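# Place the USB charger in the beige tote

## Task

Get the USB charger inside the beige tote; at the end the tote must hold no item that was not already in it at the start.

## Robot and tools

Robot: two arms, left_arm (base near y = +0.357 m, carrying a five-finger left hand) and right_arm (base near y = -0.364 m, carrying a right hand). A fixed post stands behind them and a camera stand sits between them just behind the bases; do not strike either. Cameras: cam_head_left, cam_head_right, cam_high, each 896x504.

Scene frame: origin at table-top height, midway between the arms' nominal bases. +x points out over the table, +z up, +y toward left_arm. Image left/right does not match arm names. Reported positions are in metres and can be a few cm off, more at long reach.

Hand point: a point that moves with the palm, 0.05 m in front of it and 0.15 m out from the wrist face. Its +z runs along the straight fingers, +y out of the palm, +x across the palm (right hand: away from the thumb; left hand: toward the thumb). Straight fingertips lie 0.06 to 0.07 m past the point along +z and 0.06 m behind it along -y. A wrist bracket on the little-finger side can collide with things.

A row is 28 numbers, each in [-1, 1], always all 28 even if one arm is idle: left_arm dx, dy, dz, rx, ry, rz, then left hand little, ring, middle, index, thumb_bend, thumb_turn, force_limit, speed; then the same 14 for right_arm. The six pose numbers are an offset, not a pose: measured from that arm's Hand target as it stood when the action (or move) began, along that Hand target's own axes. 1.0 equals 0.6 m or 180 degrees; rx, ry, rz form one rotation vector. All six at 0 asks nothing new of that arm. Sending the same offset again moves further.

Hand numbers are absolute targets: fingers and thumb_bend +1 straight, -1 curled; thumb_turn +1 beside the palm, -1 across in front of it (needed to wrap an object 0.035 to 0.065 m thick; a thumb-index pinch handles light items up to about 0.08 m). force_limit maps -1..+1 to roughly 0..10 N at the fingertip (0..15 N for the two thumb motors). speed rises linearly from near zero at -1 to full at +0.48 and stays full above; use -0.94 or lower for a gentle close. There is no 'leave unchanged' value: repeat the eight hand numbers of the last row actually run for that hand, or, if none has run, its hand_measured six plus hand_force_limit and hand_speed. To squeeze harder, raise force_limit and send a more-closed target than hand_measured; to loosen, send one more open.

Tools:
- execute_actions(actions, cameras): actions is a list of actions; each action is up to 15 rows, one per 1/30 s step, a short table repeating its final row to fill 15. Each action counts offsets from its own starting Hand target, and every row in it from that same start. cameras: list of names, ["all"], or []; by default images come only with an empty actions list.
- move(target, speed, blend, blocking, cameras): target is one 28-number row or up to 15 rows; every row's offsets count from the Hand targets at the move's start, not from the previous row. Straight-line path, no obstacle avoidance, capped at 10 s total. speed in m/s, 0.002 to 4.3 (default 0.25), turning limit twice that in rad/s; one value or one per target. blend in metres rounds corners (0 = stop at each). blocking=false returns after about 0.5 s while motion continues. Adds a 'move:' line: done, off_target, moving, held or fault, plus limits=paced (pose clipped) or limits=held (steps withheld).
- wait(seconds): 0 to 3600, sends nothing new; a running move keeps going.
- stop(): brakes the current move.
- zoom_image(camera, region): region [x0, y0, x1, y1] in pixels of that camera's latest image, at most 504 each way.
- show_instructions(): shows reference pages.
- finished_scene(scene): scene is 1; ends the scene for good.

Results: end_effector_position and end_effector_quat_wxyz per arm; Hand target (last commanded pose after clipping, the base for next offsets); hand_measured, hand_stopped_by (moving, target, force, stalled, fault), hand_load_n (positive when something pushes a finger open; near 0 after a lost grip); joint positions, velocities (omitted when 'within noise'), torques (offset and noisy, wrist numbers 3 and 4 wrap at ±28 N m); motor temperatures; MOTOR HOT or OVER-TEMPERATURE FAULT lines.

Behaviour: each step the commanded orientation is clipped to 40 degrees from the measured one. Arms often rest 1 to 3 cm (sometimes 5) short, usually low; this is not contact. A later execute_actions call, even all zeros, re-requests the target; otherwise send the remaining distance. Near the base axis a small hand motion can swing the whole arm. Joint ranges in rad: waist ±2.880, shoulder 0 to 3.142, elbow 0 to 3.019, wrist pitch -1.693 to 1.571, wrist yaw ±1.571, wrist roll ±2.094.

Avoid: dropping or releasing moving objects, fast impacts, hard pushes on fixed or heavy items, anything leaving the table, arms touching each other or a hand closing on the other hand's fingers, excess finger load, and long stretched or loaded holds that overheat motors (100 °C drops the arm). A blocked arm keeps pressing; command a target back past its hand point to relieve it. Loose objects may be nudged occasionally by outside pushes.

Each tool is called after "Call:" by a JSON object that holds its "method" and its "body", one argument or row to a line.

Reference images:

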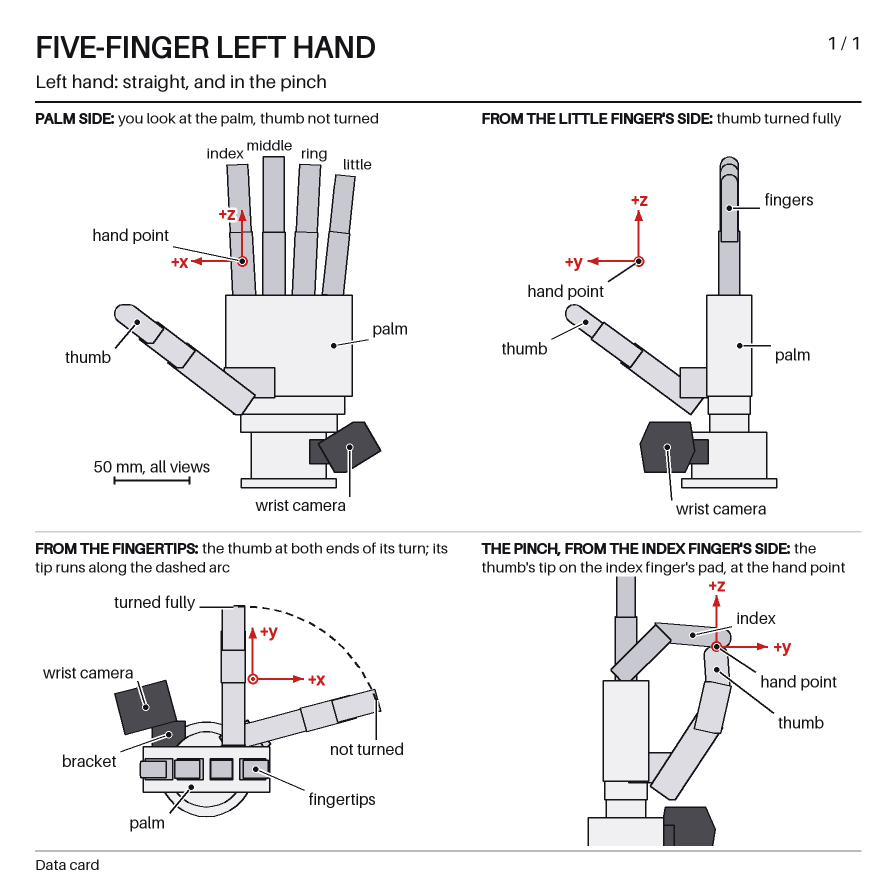

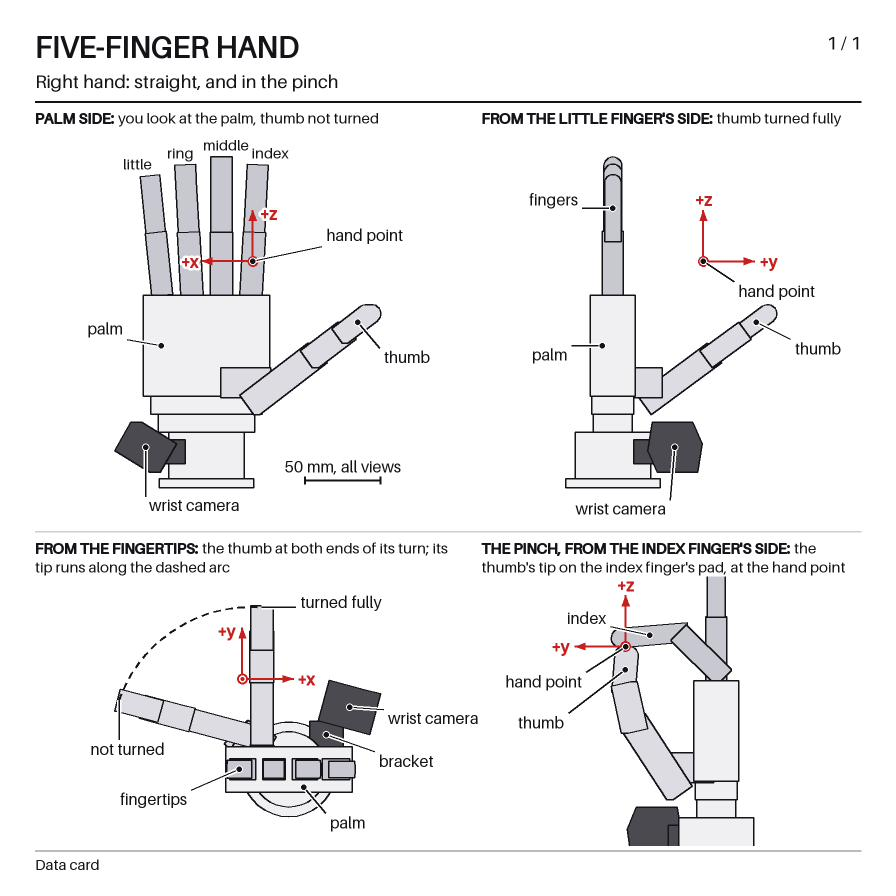

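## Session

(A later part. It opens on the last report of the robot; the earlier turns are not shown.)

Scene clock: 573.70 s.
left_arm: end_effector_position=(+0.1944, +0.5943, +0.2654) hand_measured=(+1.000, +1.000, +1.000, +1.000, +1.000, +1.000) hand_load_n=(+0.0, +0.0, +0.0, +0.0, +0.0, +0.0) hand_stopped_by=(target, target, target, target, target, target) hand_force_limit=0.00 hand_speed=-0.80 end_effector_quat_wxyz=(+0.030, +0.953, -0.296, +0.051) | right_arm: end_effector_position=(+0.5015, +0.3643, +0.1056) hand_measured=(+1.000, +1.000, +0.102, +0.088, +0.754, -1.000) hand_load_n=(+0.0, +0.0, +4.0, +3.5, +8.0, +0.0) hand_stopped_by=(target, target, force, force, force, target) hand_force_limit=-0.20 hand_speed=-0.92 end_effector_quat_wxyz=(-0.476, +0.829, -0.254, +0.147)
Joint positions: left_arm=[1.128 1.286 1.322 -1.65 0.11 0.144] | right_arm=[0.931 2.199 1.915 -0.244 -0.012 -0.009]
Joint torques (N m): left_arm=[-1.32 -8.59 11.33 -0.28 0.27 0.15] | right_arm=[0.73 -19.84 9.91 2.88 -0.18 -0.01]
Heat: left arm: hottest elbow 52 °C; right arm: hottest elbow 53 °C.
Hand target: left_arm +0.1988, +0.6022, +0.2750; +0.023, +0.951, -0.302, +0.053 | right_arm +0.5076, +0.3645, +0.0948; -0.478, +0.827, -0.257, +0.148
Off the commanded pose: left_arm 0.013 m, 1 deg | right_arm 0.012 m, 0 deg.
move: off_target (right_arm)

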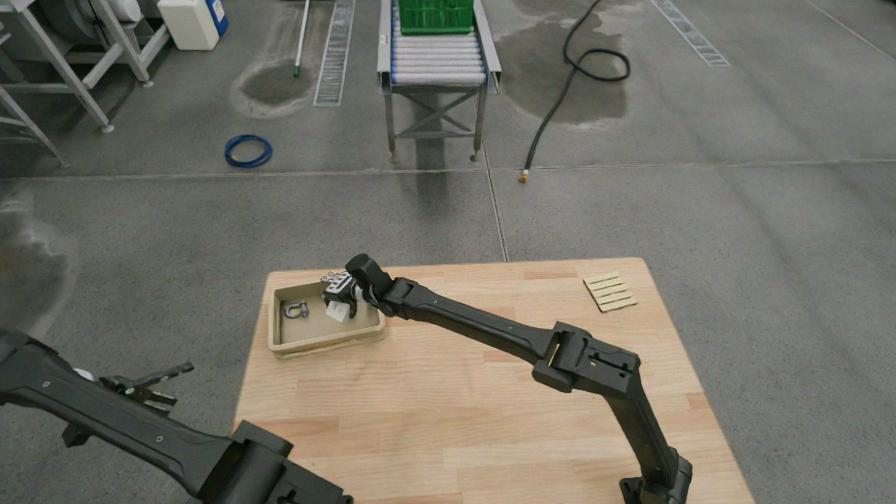

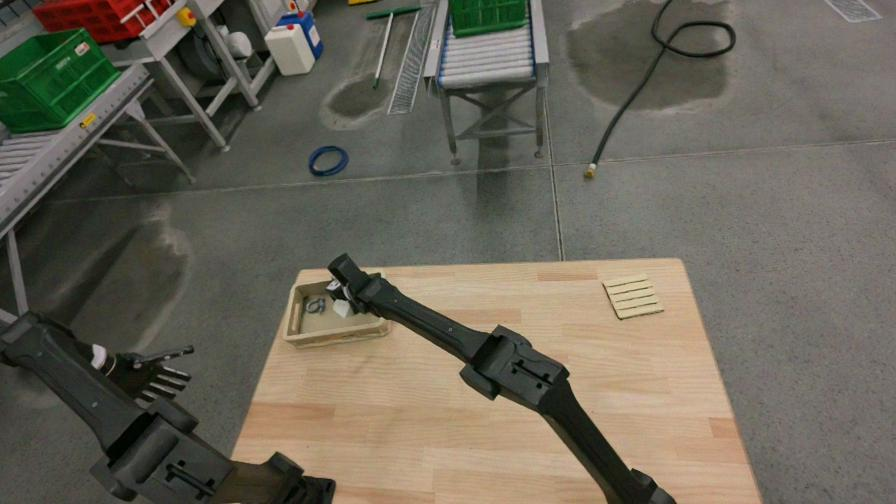

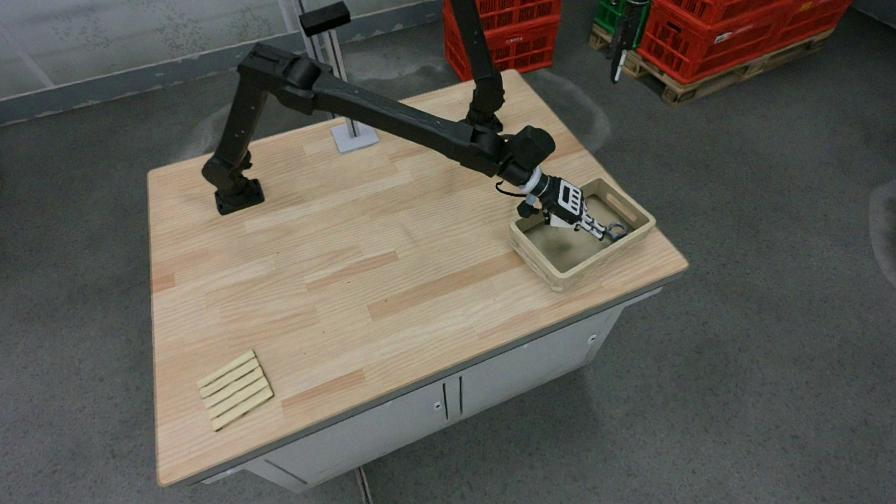

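Call:
{"method": "move", "body": {
  "target": [0,0,0,0,0,0,1,1,1,1,1,1,0,-0.8,0,0.0289,0.0167,0,0,0,1,1,-0.05,-0.05,0.15,-1,-0.2,-0.92],
  "speed": 0.03,
  "cameras": ["all"]
}}

Call:
{"method": "zoom_image", "body": {
  "camera": "cam_head_left",
  "region": [300, 275, 390, 340]
}}

Call:
{"method": "zoom_image", "body": {
  "camera": "cam_high",
  "region": [500, 160, 640, 270]
}}

Scene clock: 589.17 s.
left_arm: end_effector_position=(+0.1944, +0.5943, +0.2654) hand_measured=(+1.000, +1.000, +1.000, +1.000, +1.000, +1.000) hand_load_n=(+0.0, +0.0, +0.0, +0.0, +0.0, +0.5) hand_stopped_by=(target, target, target, target, target, target) hand_force_limit=0.00 hand_speed=-0.80 end_effector_quat_wxyz=(+0.030, +0.953, -0.296, +0.051) | right_arm: end_effector_position=(+0.5022, +0.3652, +0.0919) hand_measured=(+1.000, +1.000, +0.102, +0.088, +0.754, -1.000) hand_load_n=(+0.0, +0.0, +4.0, +3.0, +7.5, +0.0) hand_stopped_by=(target, target, force, force, force, target) hand_force_limit=-0.20 hand_speed=-0.92 end_effector_quat_wxyz=(-0.479, +0.827, -0.254, +0.148)
Joint positions: left_arm=[1.128 1.286 1.322 -1.65 0.11 0.144] | right_arm=[0.931 2.212 1.896 -0.205 -0.012 -0.009]
Joint torques (N m): left_arm=[-1.44 -8.64 11.32 -0.24 0.27 0.16] | right_arm=[0.15 -19.02 9.55 3.07 -0.23 0.02]
Heat: left arm: hottest elbow 53 °C; right arm: hottest elbow 52 °C.
Hand target: left_arm +0.1988, +0.6022, +0.2750; +0.023, +0.951, -0.302, +0.053 | right_arm +0.5076, +0.3646, +0.0749; -0.478, +0.827, -0.257, +0.148
Off the commanded pose: left_arm 0.013 m, 1 deg | right_arm 0.018 m, 0 deg.
move: off_target (right_arm)

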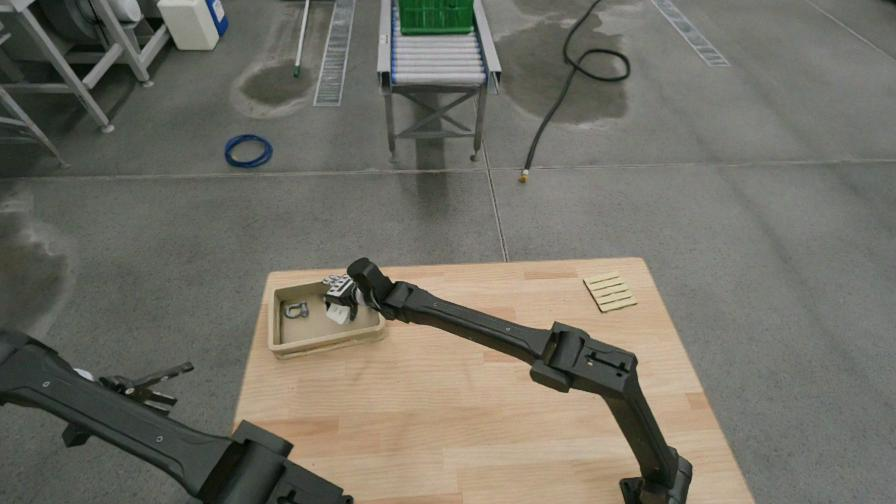

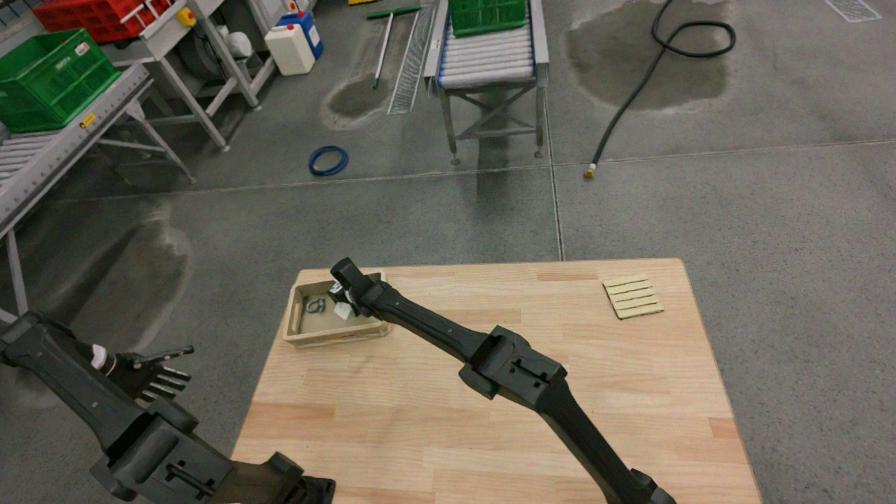

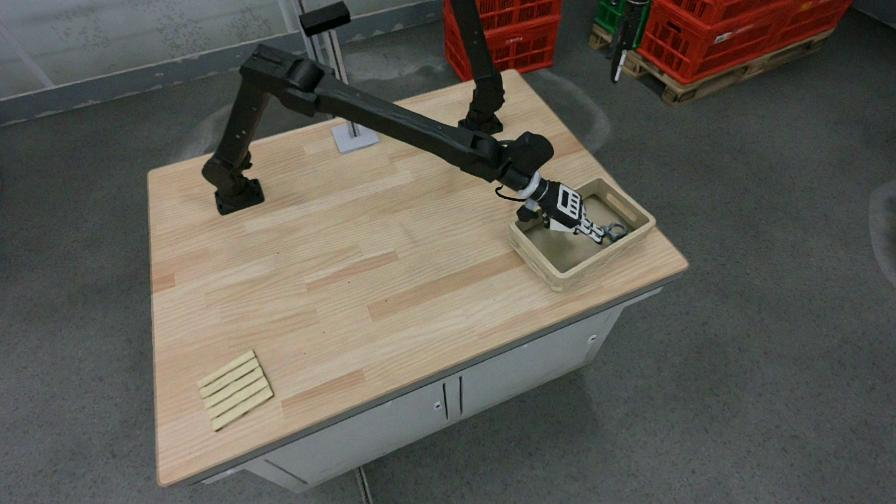

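Scaled by 5.600.

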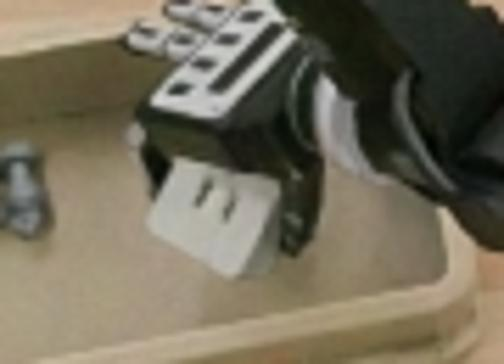

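Scaled by 3.600.

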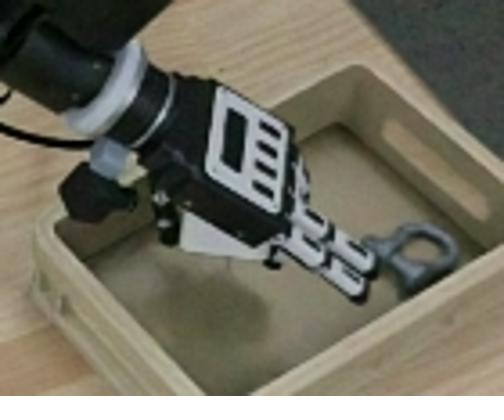

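Call:
{"method": "move", "body": {
  "target": [0,0,0,0,0,0,1,1,1,1,1,1,0,-0.8,0,0.0217,0.0125,0,0,0,1,1,-0.05,-0.05,0.15,-1,-0.2,-0.92],
  "speed": 0.03,
  "cameras": ["all"]
}}

Call:
{"method": "zoom_image", "body": {
  "camera": "cam_head_left",
  "region": [300, 275, 390, 340]
}}

Call:
{"method": "zoom_image", "body": {
  "camera": "cam_high",
  "region": [500, 160, 640, 270]
}}

Scene clock: 595.07 s.
left_arm: end_effector_position=(+0.1944, +0.5943, +0.2654) hand_measured=(+1.000, +1.000, +1.000, +1.000, +1.000, +1.000) hand_load_n=(+0.0, +0.0, +0.0, +0.0, +0.0, +0.0) hand_stopped_by=(target, target, target, target, target, target) hand_force_limit=0.00 hand_speed=-0.80 end_effector_quat_wxyz=(+0.030, +0.953, -0.296, +0.051) | right_arm: end_effector_position=(+0.5022, +0.3653, +0.0754) hand_measured=(+1.000, +1.000, +0.102, +0.088, +0.754, -1.000) hand_load_n=(+0.0, +0.0, +4.0, +3.5, +8.0, +0.0) hand_stopped_by=(target, target, force, force, force, target) hand_force_limit=-0.20 hand_speed=-0.92 end_effector_quat_wxyz=(-0.478, +0.828, -0.254, +0.148)
Joint positions: left_arm=[1.128 1.286 1.322 -1.65 0.11 0.144] | right_arm=[0.931 2.229 1.881 -0.175 -0.012 -0.009]
Joint torques (N m): left_arm=[-1.38 -8.7 11.36 -0.29 0.26 0.15] | right_arm=[0.38 -19.55 9.61 2.96 -0.17 -0.02]
Heat: left arm: hottest elbow 53 °C; right arm: hottest elbow 51 °C.
Hand target: left_arm +0.1988, +0.6022, +0.2750; +0.023, +0.951, -0.302, +0.053 | right_arm +0.5076, +0.3646, +0.0596; -0.478, +0.827, -0.257, +0.148
Off the commanded pose: left_arm 0.013 m, 1 deg | right_arm 0.017 m, 0 deg.
move: off_target (right_arm)

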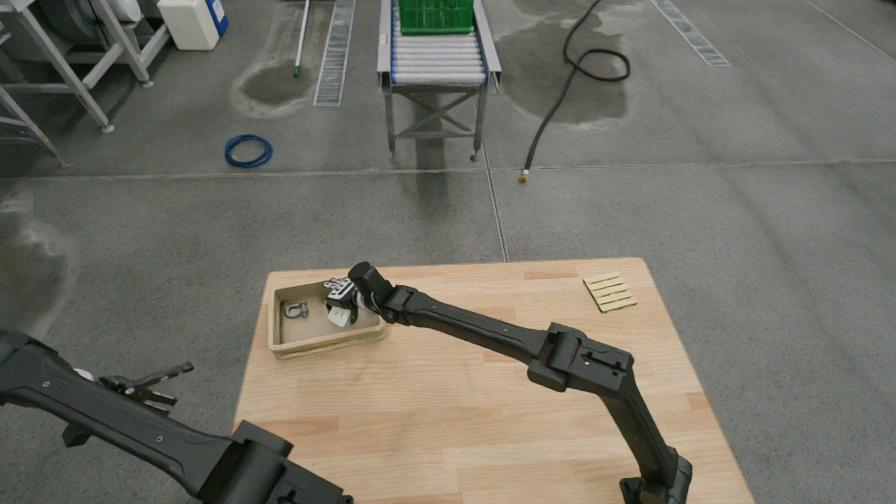

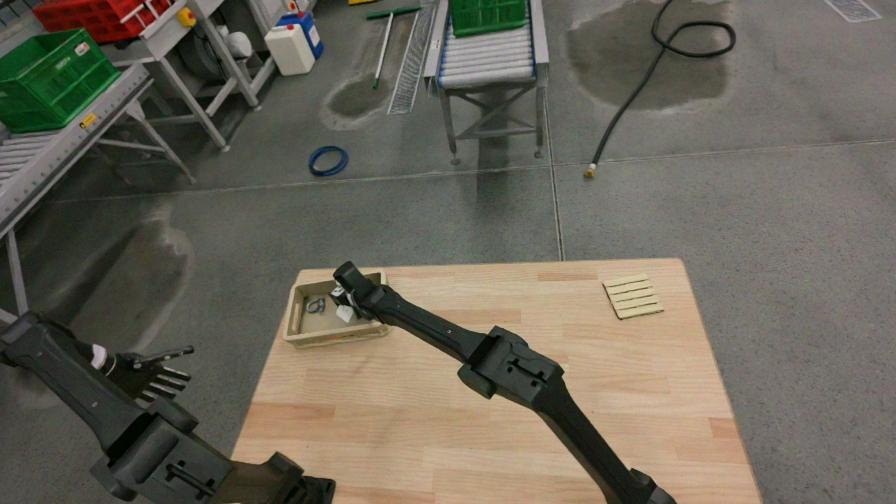

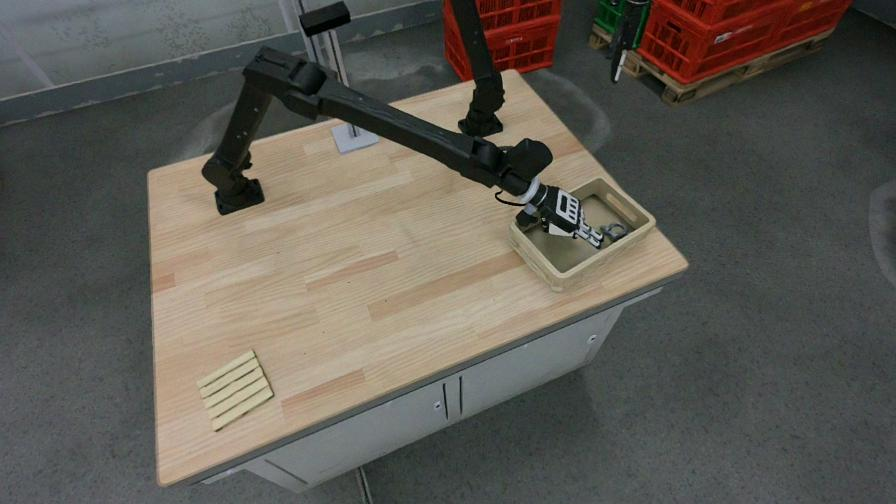

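Scaled by 5.600.

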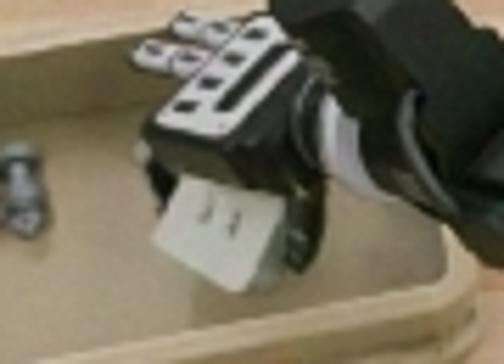

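Scaled by 3.600.

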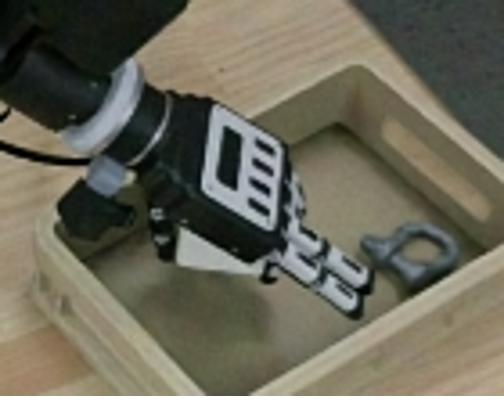

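Call:
{"method": "move", "body": {
  "target": [0,0,0,0,0,0,1,1,1,1,1,1,0,-0.8,0,0.0159,0.0092,0,0,0,1,1,-0.05,-0.05,0.15,-1,-0.2,-0.92],
  "speed": 0.03,
  "cameras": ["all"]
}}

Call:
{"method": "zoom_image", "body": {
  "camera": "cam_head_left",
  "region": [300, 275, 390, 340]
}}

Call:
{"method": "zoom_image", "body": {
  "camera": "cam_high",
  "region": [500, 160, 640, 270]
}}

Scene clock: 604.30 s.
left_arm: end_effector_position=(+0.1944, +0.5943, +0.2654) hand_measured=(+1.000, +1.000, +1.000, +1.000, +1.000, +1.000) hand_load_n=(+0.0, +0.0, +0.0, +0.0, +0.0, +0.0) hand_stopped_by=(target, target, target, target, target, target) hand_force_limit=0.00 hand_speed=-0.80 end_effector_quat_wxyz=(+0.030, +0.953, -0.296, +0.051) | right_arm: end_effector_position=(+0.5026, +0.3658, +0.0658) hand_measured=(+1.000, +1.000, +0.102, +0.088, +0.754, -1.000) hand_load_n=(+0.0, +0.0, +4.0, +3.5, +8.0, +0.0) hand_stopped_by=(target, target, force, force, force, target) hand_force_limit=-0.20 hand_speed=-0.92 end_effector_quat_wxyz=(-0.479, +0.827, -0.254, +0.148)
Joint positions: left_arm=[1.128 1.286 1.322 -1.65 0.11 0.144] | right_arm=[0.931 2.24 1.873 -0.154 -0.012 -0.009]
Joint torques (N m): left_arm=[-1.44 -8.76 11.34 -0.28 0.26 0.15] | right_arm=[-0.09 -18.9 9.16 2.81 -0.21 -0.01]
Heat: left arm: hottest elbow 53 °C; right arm: hottest elbow 51 °C.
Hand target: left_arm +0.1988, +0.6022, +0.2750; +0.023, +0.951, -0.302, +0.053 | right_arm +0.5076, +0.3646, +0.0487; -0.478, +0.827, -0.257, +0.148
Off the commanded pose: left_arm 0.013 m, 1 deg | right_arm 0.018 m, 0 deg.
move: off_target (right_arm)

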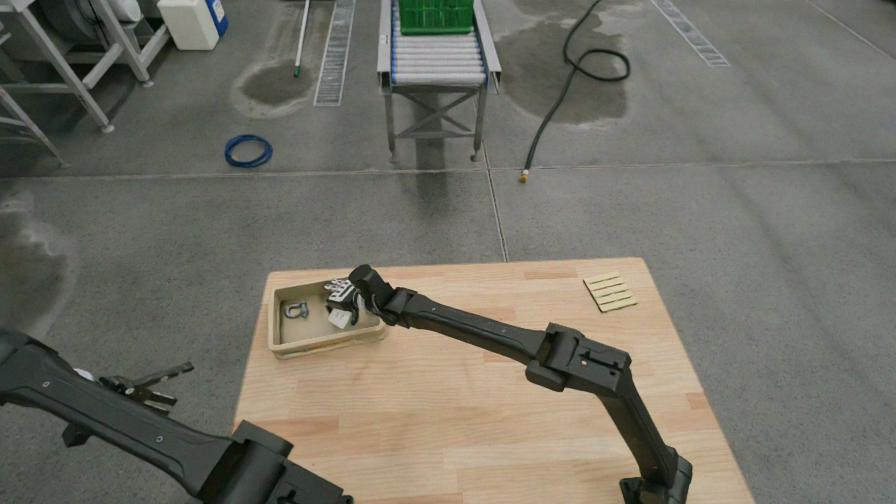

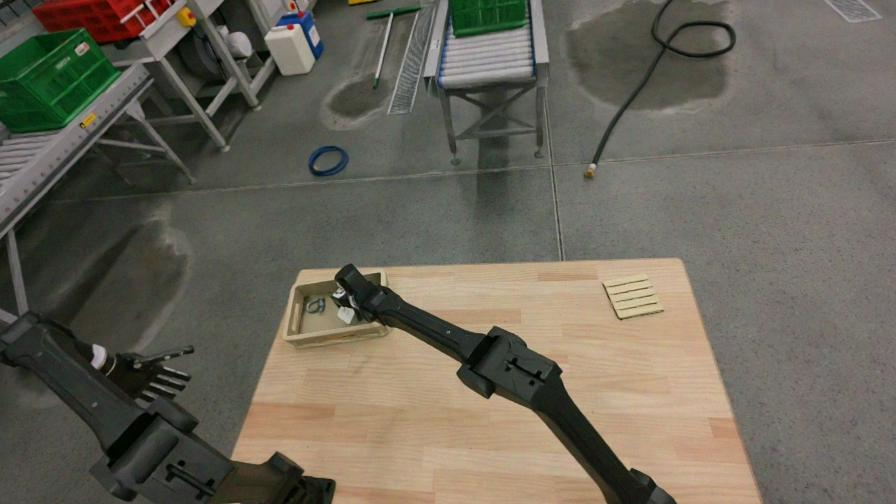

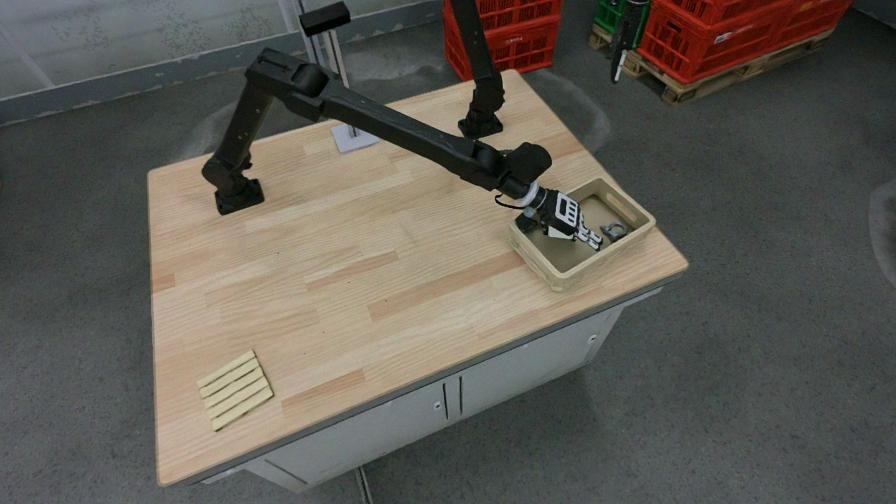

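Scaled by 5.600.

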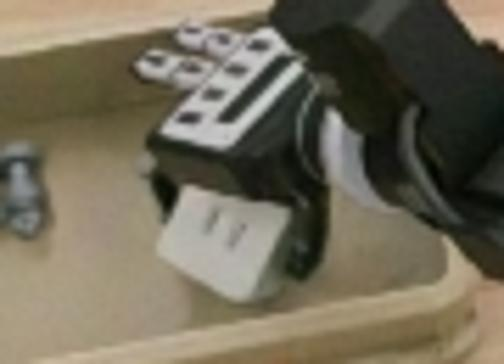

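Scaled by 3.600.

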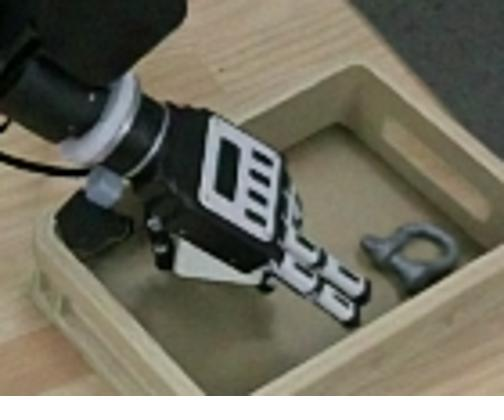

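Call:
{"method": "move", "body": {
  "target": [0,0,0,0,0,0,1,1,1,1,1,1,0,-0.8,0,0.0115,0.0067,0,0,0,1,1,-0.05,-0.05,0.15,-1,-0.2,-0.92],
  "speed": 0.03
}}

Scene clock: 615.10 s.
left_arm: end_effector_position=(+0.1944, +0.5943, +0.2654) hand_measured=(+1.000, +1.000, +1.000, +1.000, +1.000, +1.000) hand_load_n=(+0.0, +0.5, -0.5, +0.0, +0.0, +0.0) hand_stopped_by=(target, target, target, target, target, target) hand_force_limit=0.00 hand_speed=-0.80 end_effector_quat_wxyz=(+0.030, +0.953, -0.296, +0.051) | right_arm: end_effector_position=(+0.5028, +0.3661, +0.0589) hand_measured=(+1.000, +1.000, +0.102, +0.088, +0.754, -1.000) hand_load_n=(-0.5, -0.5, +4.0, +3.5, +8.0, +0.0) hand_stopped_by=(target, target, force, force, force, target) hand_force_limit=-0.20 hand_speed=-0.92 end_effector_quat_wxyz=(-0.480, +0.827, -0.254, +0.149)
Joint positions: left_arm=[1.128 1.286 1.322 -1.65 0.11 0.144] | right_arm=[0.931 2.248 1.867 -0.138 -0.012 -0.009]
Joint torques (N m): left_arm=[-1.32 -8.82 11.34 -0.28 0.27 0.15] | right_arm=[0.15 -18.84 9.24 2.81 -0.2 -0.01]
Motor temperatures (°C): left_arm=[26 34 53 29 29 26] | right_arm=[30 45 49 31 25 27]
Heat: left arm: hottest elbow 53 °C; right arm: hottest elbow 49 °C.
Hand target: left_arm +0.1988, +0.6022, +0.2750; +0.023, +0.951, -0.302, +0.053 | right_arm +0.5076, +0.3646, +0.0409; -0.478, +0.827, -0.257, +0.148
Off the commanded pose: left_arm 0.013 m, 1 deg | right_arm 0.019 m, 0 deg.
move: off_target (right_arm)

Call:
{"method": "move", "body": {
  "target": [0,0,0,0,0,0,1,1,1,1,1,1,0,-0.8,0,0.0115,0.0067,0,0,0,1,1,-0.05,-0.05,0.15,-1,-0.2,-0.92],
  "speed": 0.03,
  "cameras": ["all"]
}}

Call:
{"method": "zoom_image", "body": {
  "camera": "cam_head_left",
  "region": [300, 275, 390, 340]
}}

Call:
{"method": "zoom_image", "body": {
  "camera": "cam_high",
  "region": [500, 160, 640, 270]
}}

Scene clock: 620.73 s.
left_arm: end_effector_position=(+0.1944, +0.5943, +0.2654) hand_measured=(+1.000, +1.000, +1.000, +1.000, +1.000, +1.000) hand_load_n=(+0.0, +0.0, +0.0, +0.0, +0.0, +0.0) hand_stopped_by=(target, target, target, target, target, target) hand_force_limit=0.00 hand_speed=-0.80 end_effector_quat_wxyz=(+0.030, +0.953, -0.296, +0.051) | right_arm: end_effector_position=(+0.5034, +0.3670, +0.0544) hand_measured=(+1.000, +1.000, +0.102, +0.088, +0.754, -1.000) hand_load_n=(+0.0, +0.0, +4.0, +3.5, +8.0, +0.0) hand_stopped_by=(target, target, force, force, force, target) hand_force_limit=-0.20 hand_speed=-0.92 end_effector_quat_wxyz=(-0.482, +0.825, -0.253, +0.149)
Joint positions: left_arm=[1.128 1.286 1.322 -1.65 0.11 0.144] | right_arm=[0.931 2.254 1.862 -0.121 -0.012 -0.009]
Joint torques (N m): left_arm=[-1.44 -8.64 11.36 -0.28 0.27 0.15] | right_arm=[0.5 -18.67 9.33 2.71 -0.19 -0.05]
Heat: left arm: hottest elbow 53 °C; right arm: hottest elbow 48 °C.
Hand target: left_arm +0.1988, +0.6022, +0.2750; +0.023, +0.951, -0.302, +0.053 | right_arm +0.5076, +0.3647, +0.0329; -0.478, +0.827, -0.257, +0.148
Off the commanded pose: left_arm 0.013 m, 1 deg | right_arm 0.022 m, 1 deg.
move: off_target (right_arm)

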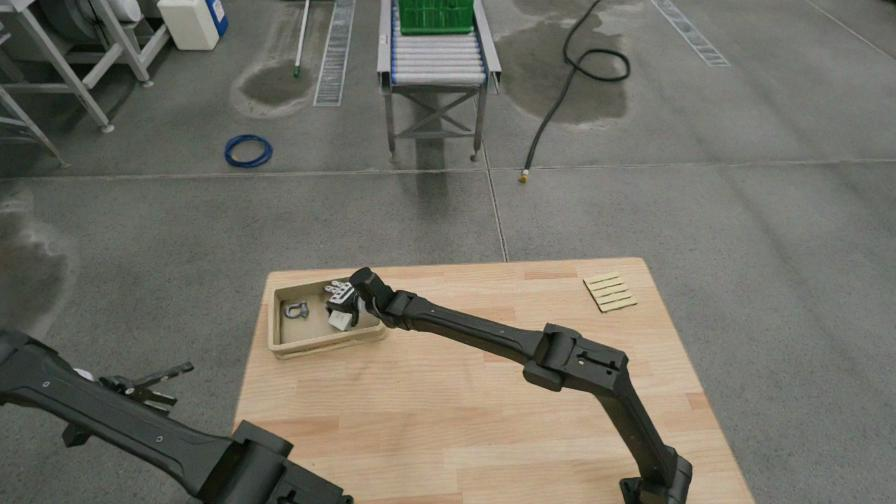

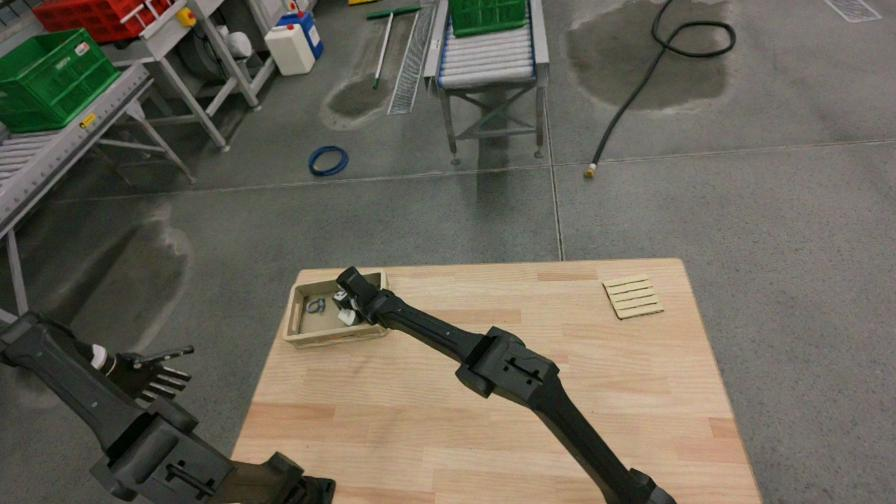

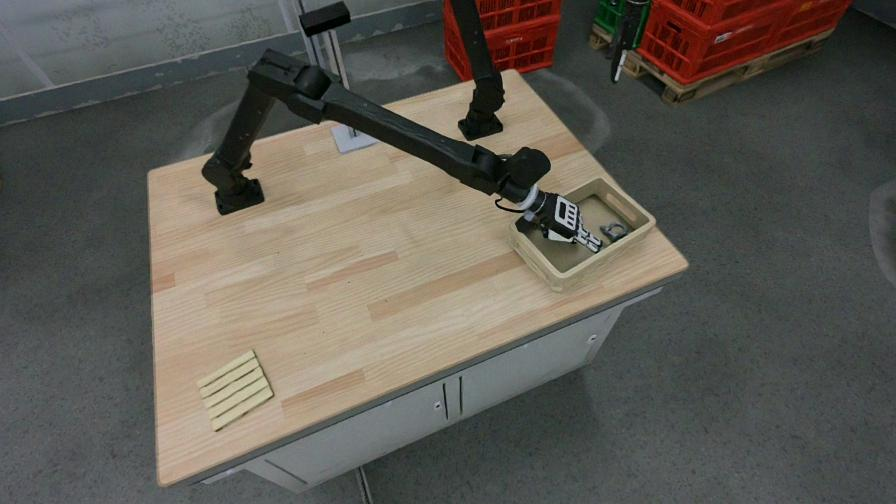

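Scaled by 5.600.

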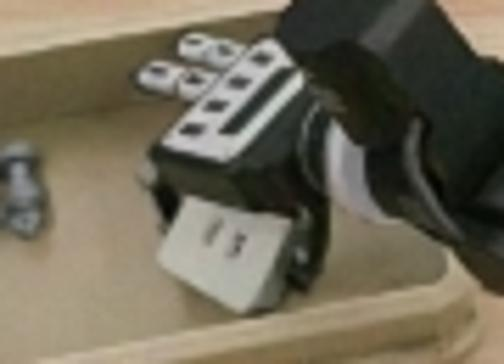

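Scaled by 3.600.

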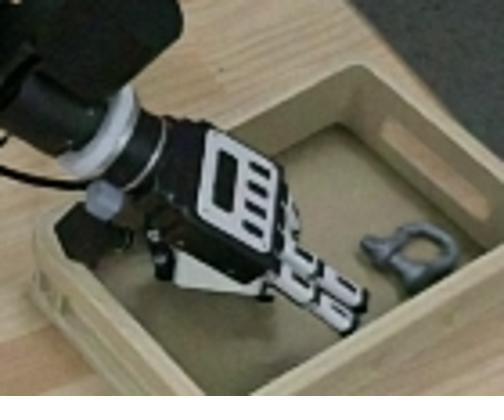

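Call:
{"method": "zoom_image", "body": {
  "camera": "cam_high",
  "region": [495, 195, 585, 275]
}}

Call:
{"method": "zoom_image", "body": {
  "camera": "cam_head_left",
  "region": [310, 290, 400, 350]
}}

Call:
{"method": "zoom_image", "body": {
  "camera": "cam_head_right",
  "region": [310, 280, 400, 350]
}}

Scaled by 5.600.

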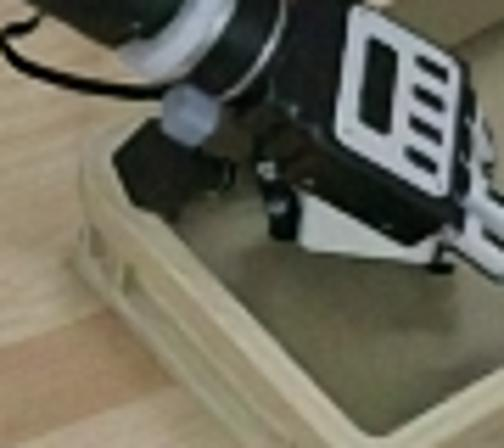

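Scaled by 5.600.

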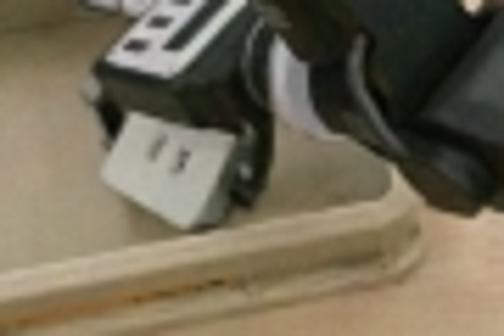

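Scaled by 5.600.

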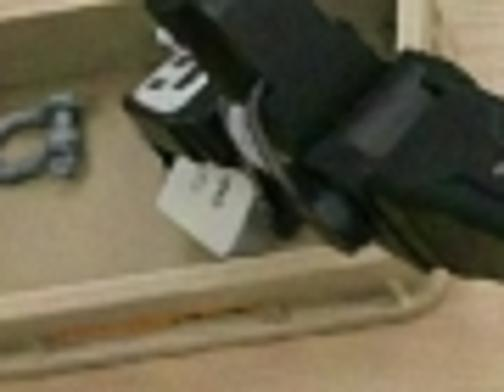

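Call:
{"method": "move", "body": {
  "target": [0,0,0,0,0,0,1,1,1,1,1,1,0,-0.8,0,0.0115,0.0067,0,0,0,1,1,-0.05,-0.05,0.15,-1,-0.2,-0.92],
  "speed": 0.03,
  "cameras": ["all"]
}}

Call:
{"method": "zoom_image", "body": {
  "camera": "cam_high",
  "region": [495, 195, 585, 275]
}}

Call:
{"method": "zoom_image", "body": {
  "camera": "cam_head_left",
  "region": [310, 290, 400, 350]
}}

Scene clock: 687.77 s.
left_arm: end_effector_position=(+0.1944, +0.5943, +0.2654) hand_measured=(+1.000, +1.000, +1.000, +1.000, +1.000, +1.000) hand_load_n=(+0.0, +0.0, +0.0, +0.0, +0.0, +0.0) hand_stopped_by=(target, target, target, target, target, target) hand_force_limit=0.00 hand_speed=-0.80 end_effector_quat_wxyz=(+0.030, +0.953, -0.296, +0.051) | right_arm: end_effector_position=(+0.5043, +0.3683, +0.0542) hand_measured=(+1.000, +1.000, +0.102, +0.088, +0.754, -1.000) hand_load_n=(+0.0, +0.0, +4.0, +3.0, +7.5, +0.0) hand_stopped_by=(target, target, force, force, force, target) hand_force_limit=-0.20 hand_speed=-0.92 end_effector_quat_wxyz=(-0.486, +0.823, -0.253, +0.151)
Joint positions: left_arm=[1.128 1.286 1.322 -1.65 0.11 0.144] | right_arm=[0.931 2.256 1.859 -0.106 -0.012 -0.009]
Joint torques (N m): left_arm=[-1.32 -8.82 11.37 -0.27 0.27 0.15] | right_arm=[0.32 -17.9 8.99 2.82 -0.22 0.01]
Heat: left arm: hottest elbow 54 °C; right arm: hottest shoulder 49 °C.
Hand target: left_arm +0.1988, +0.6022, +0.2750; +0.023, +0.951, -0.302, +0.053 | right_arm +0.5076, +0.3648, +0.0248; -0.478, +0.827, -0.257, +0.148
Off the commanded pose: left_arm 0.013 m, 1 deg | right_arm 0.030 m, 1 deg.
move: off_target (right_arm)

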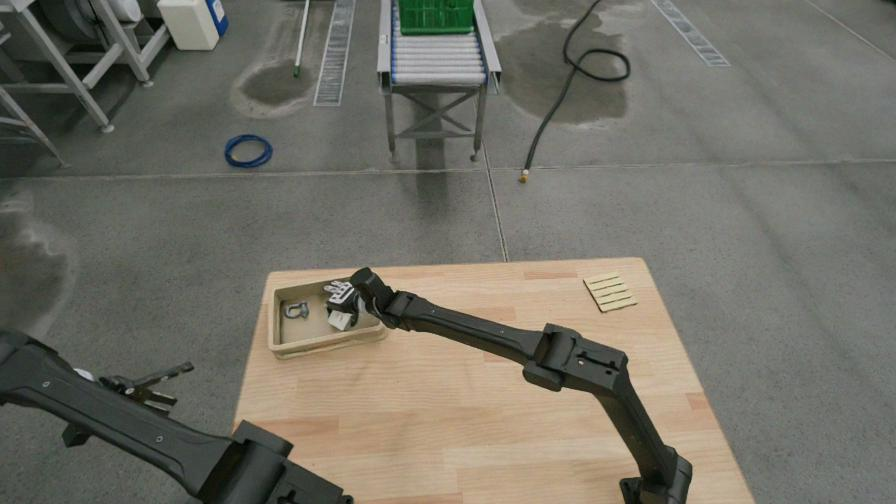

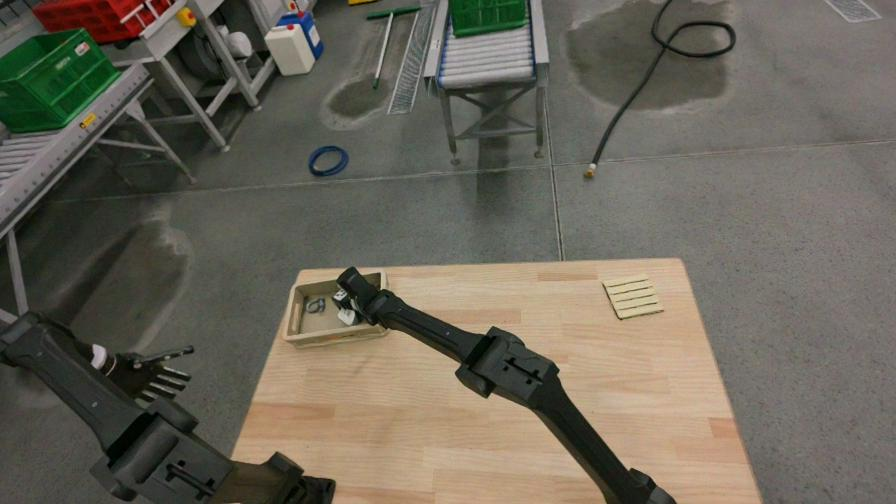

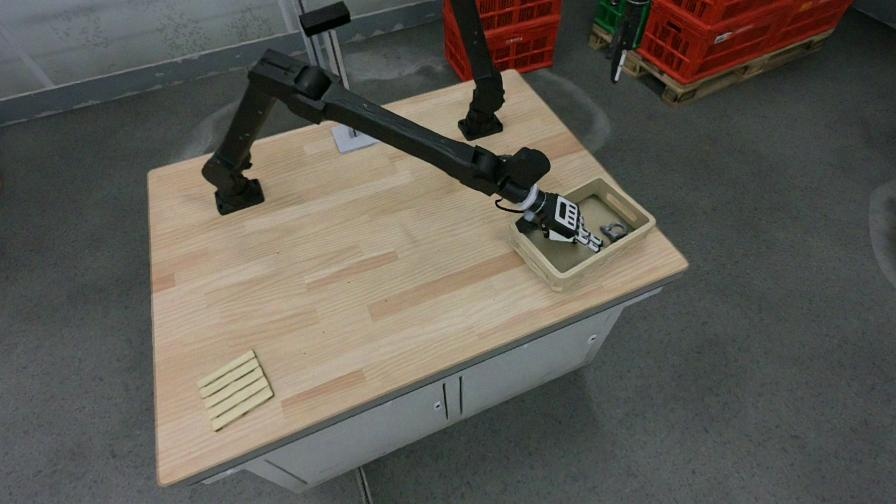

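Scaled by 5.600.

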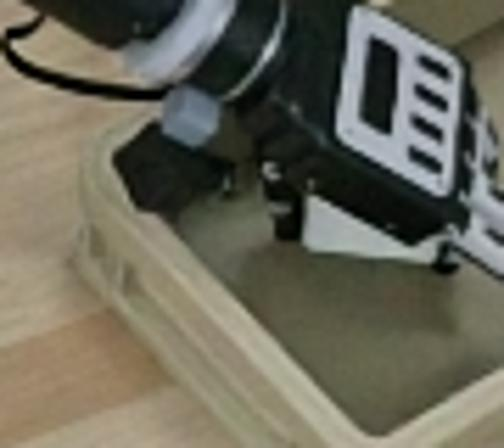

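Scaled by 5.600.

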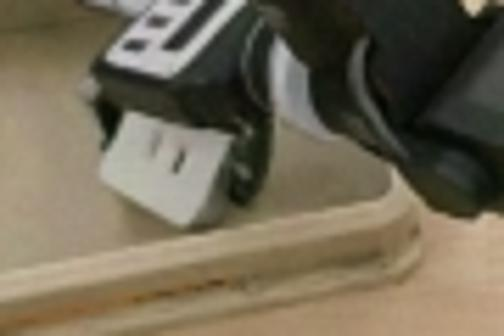

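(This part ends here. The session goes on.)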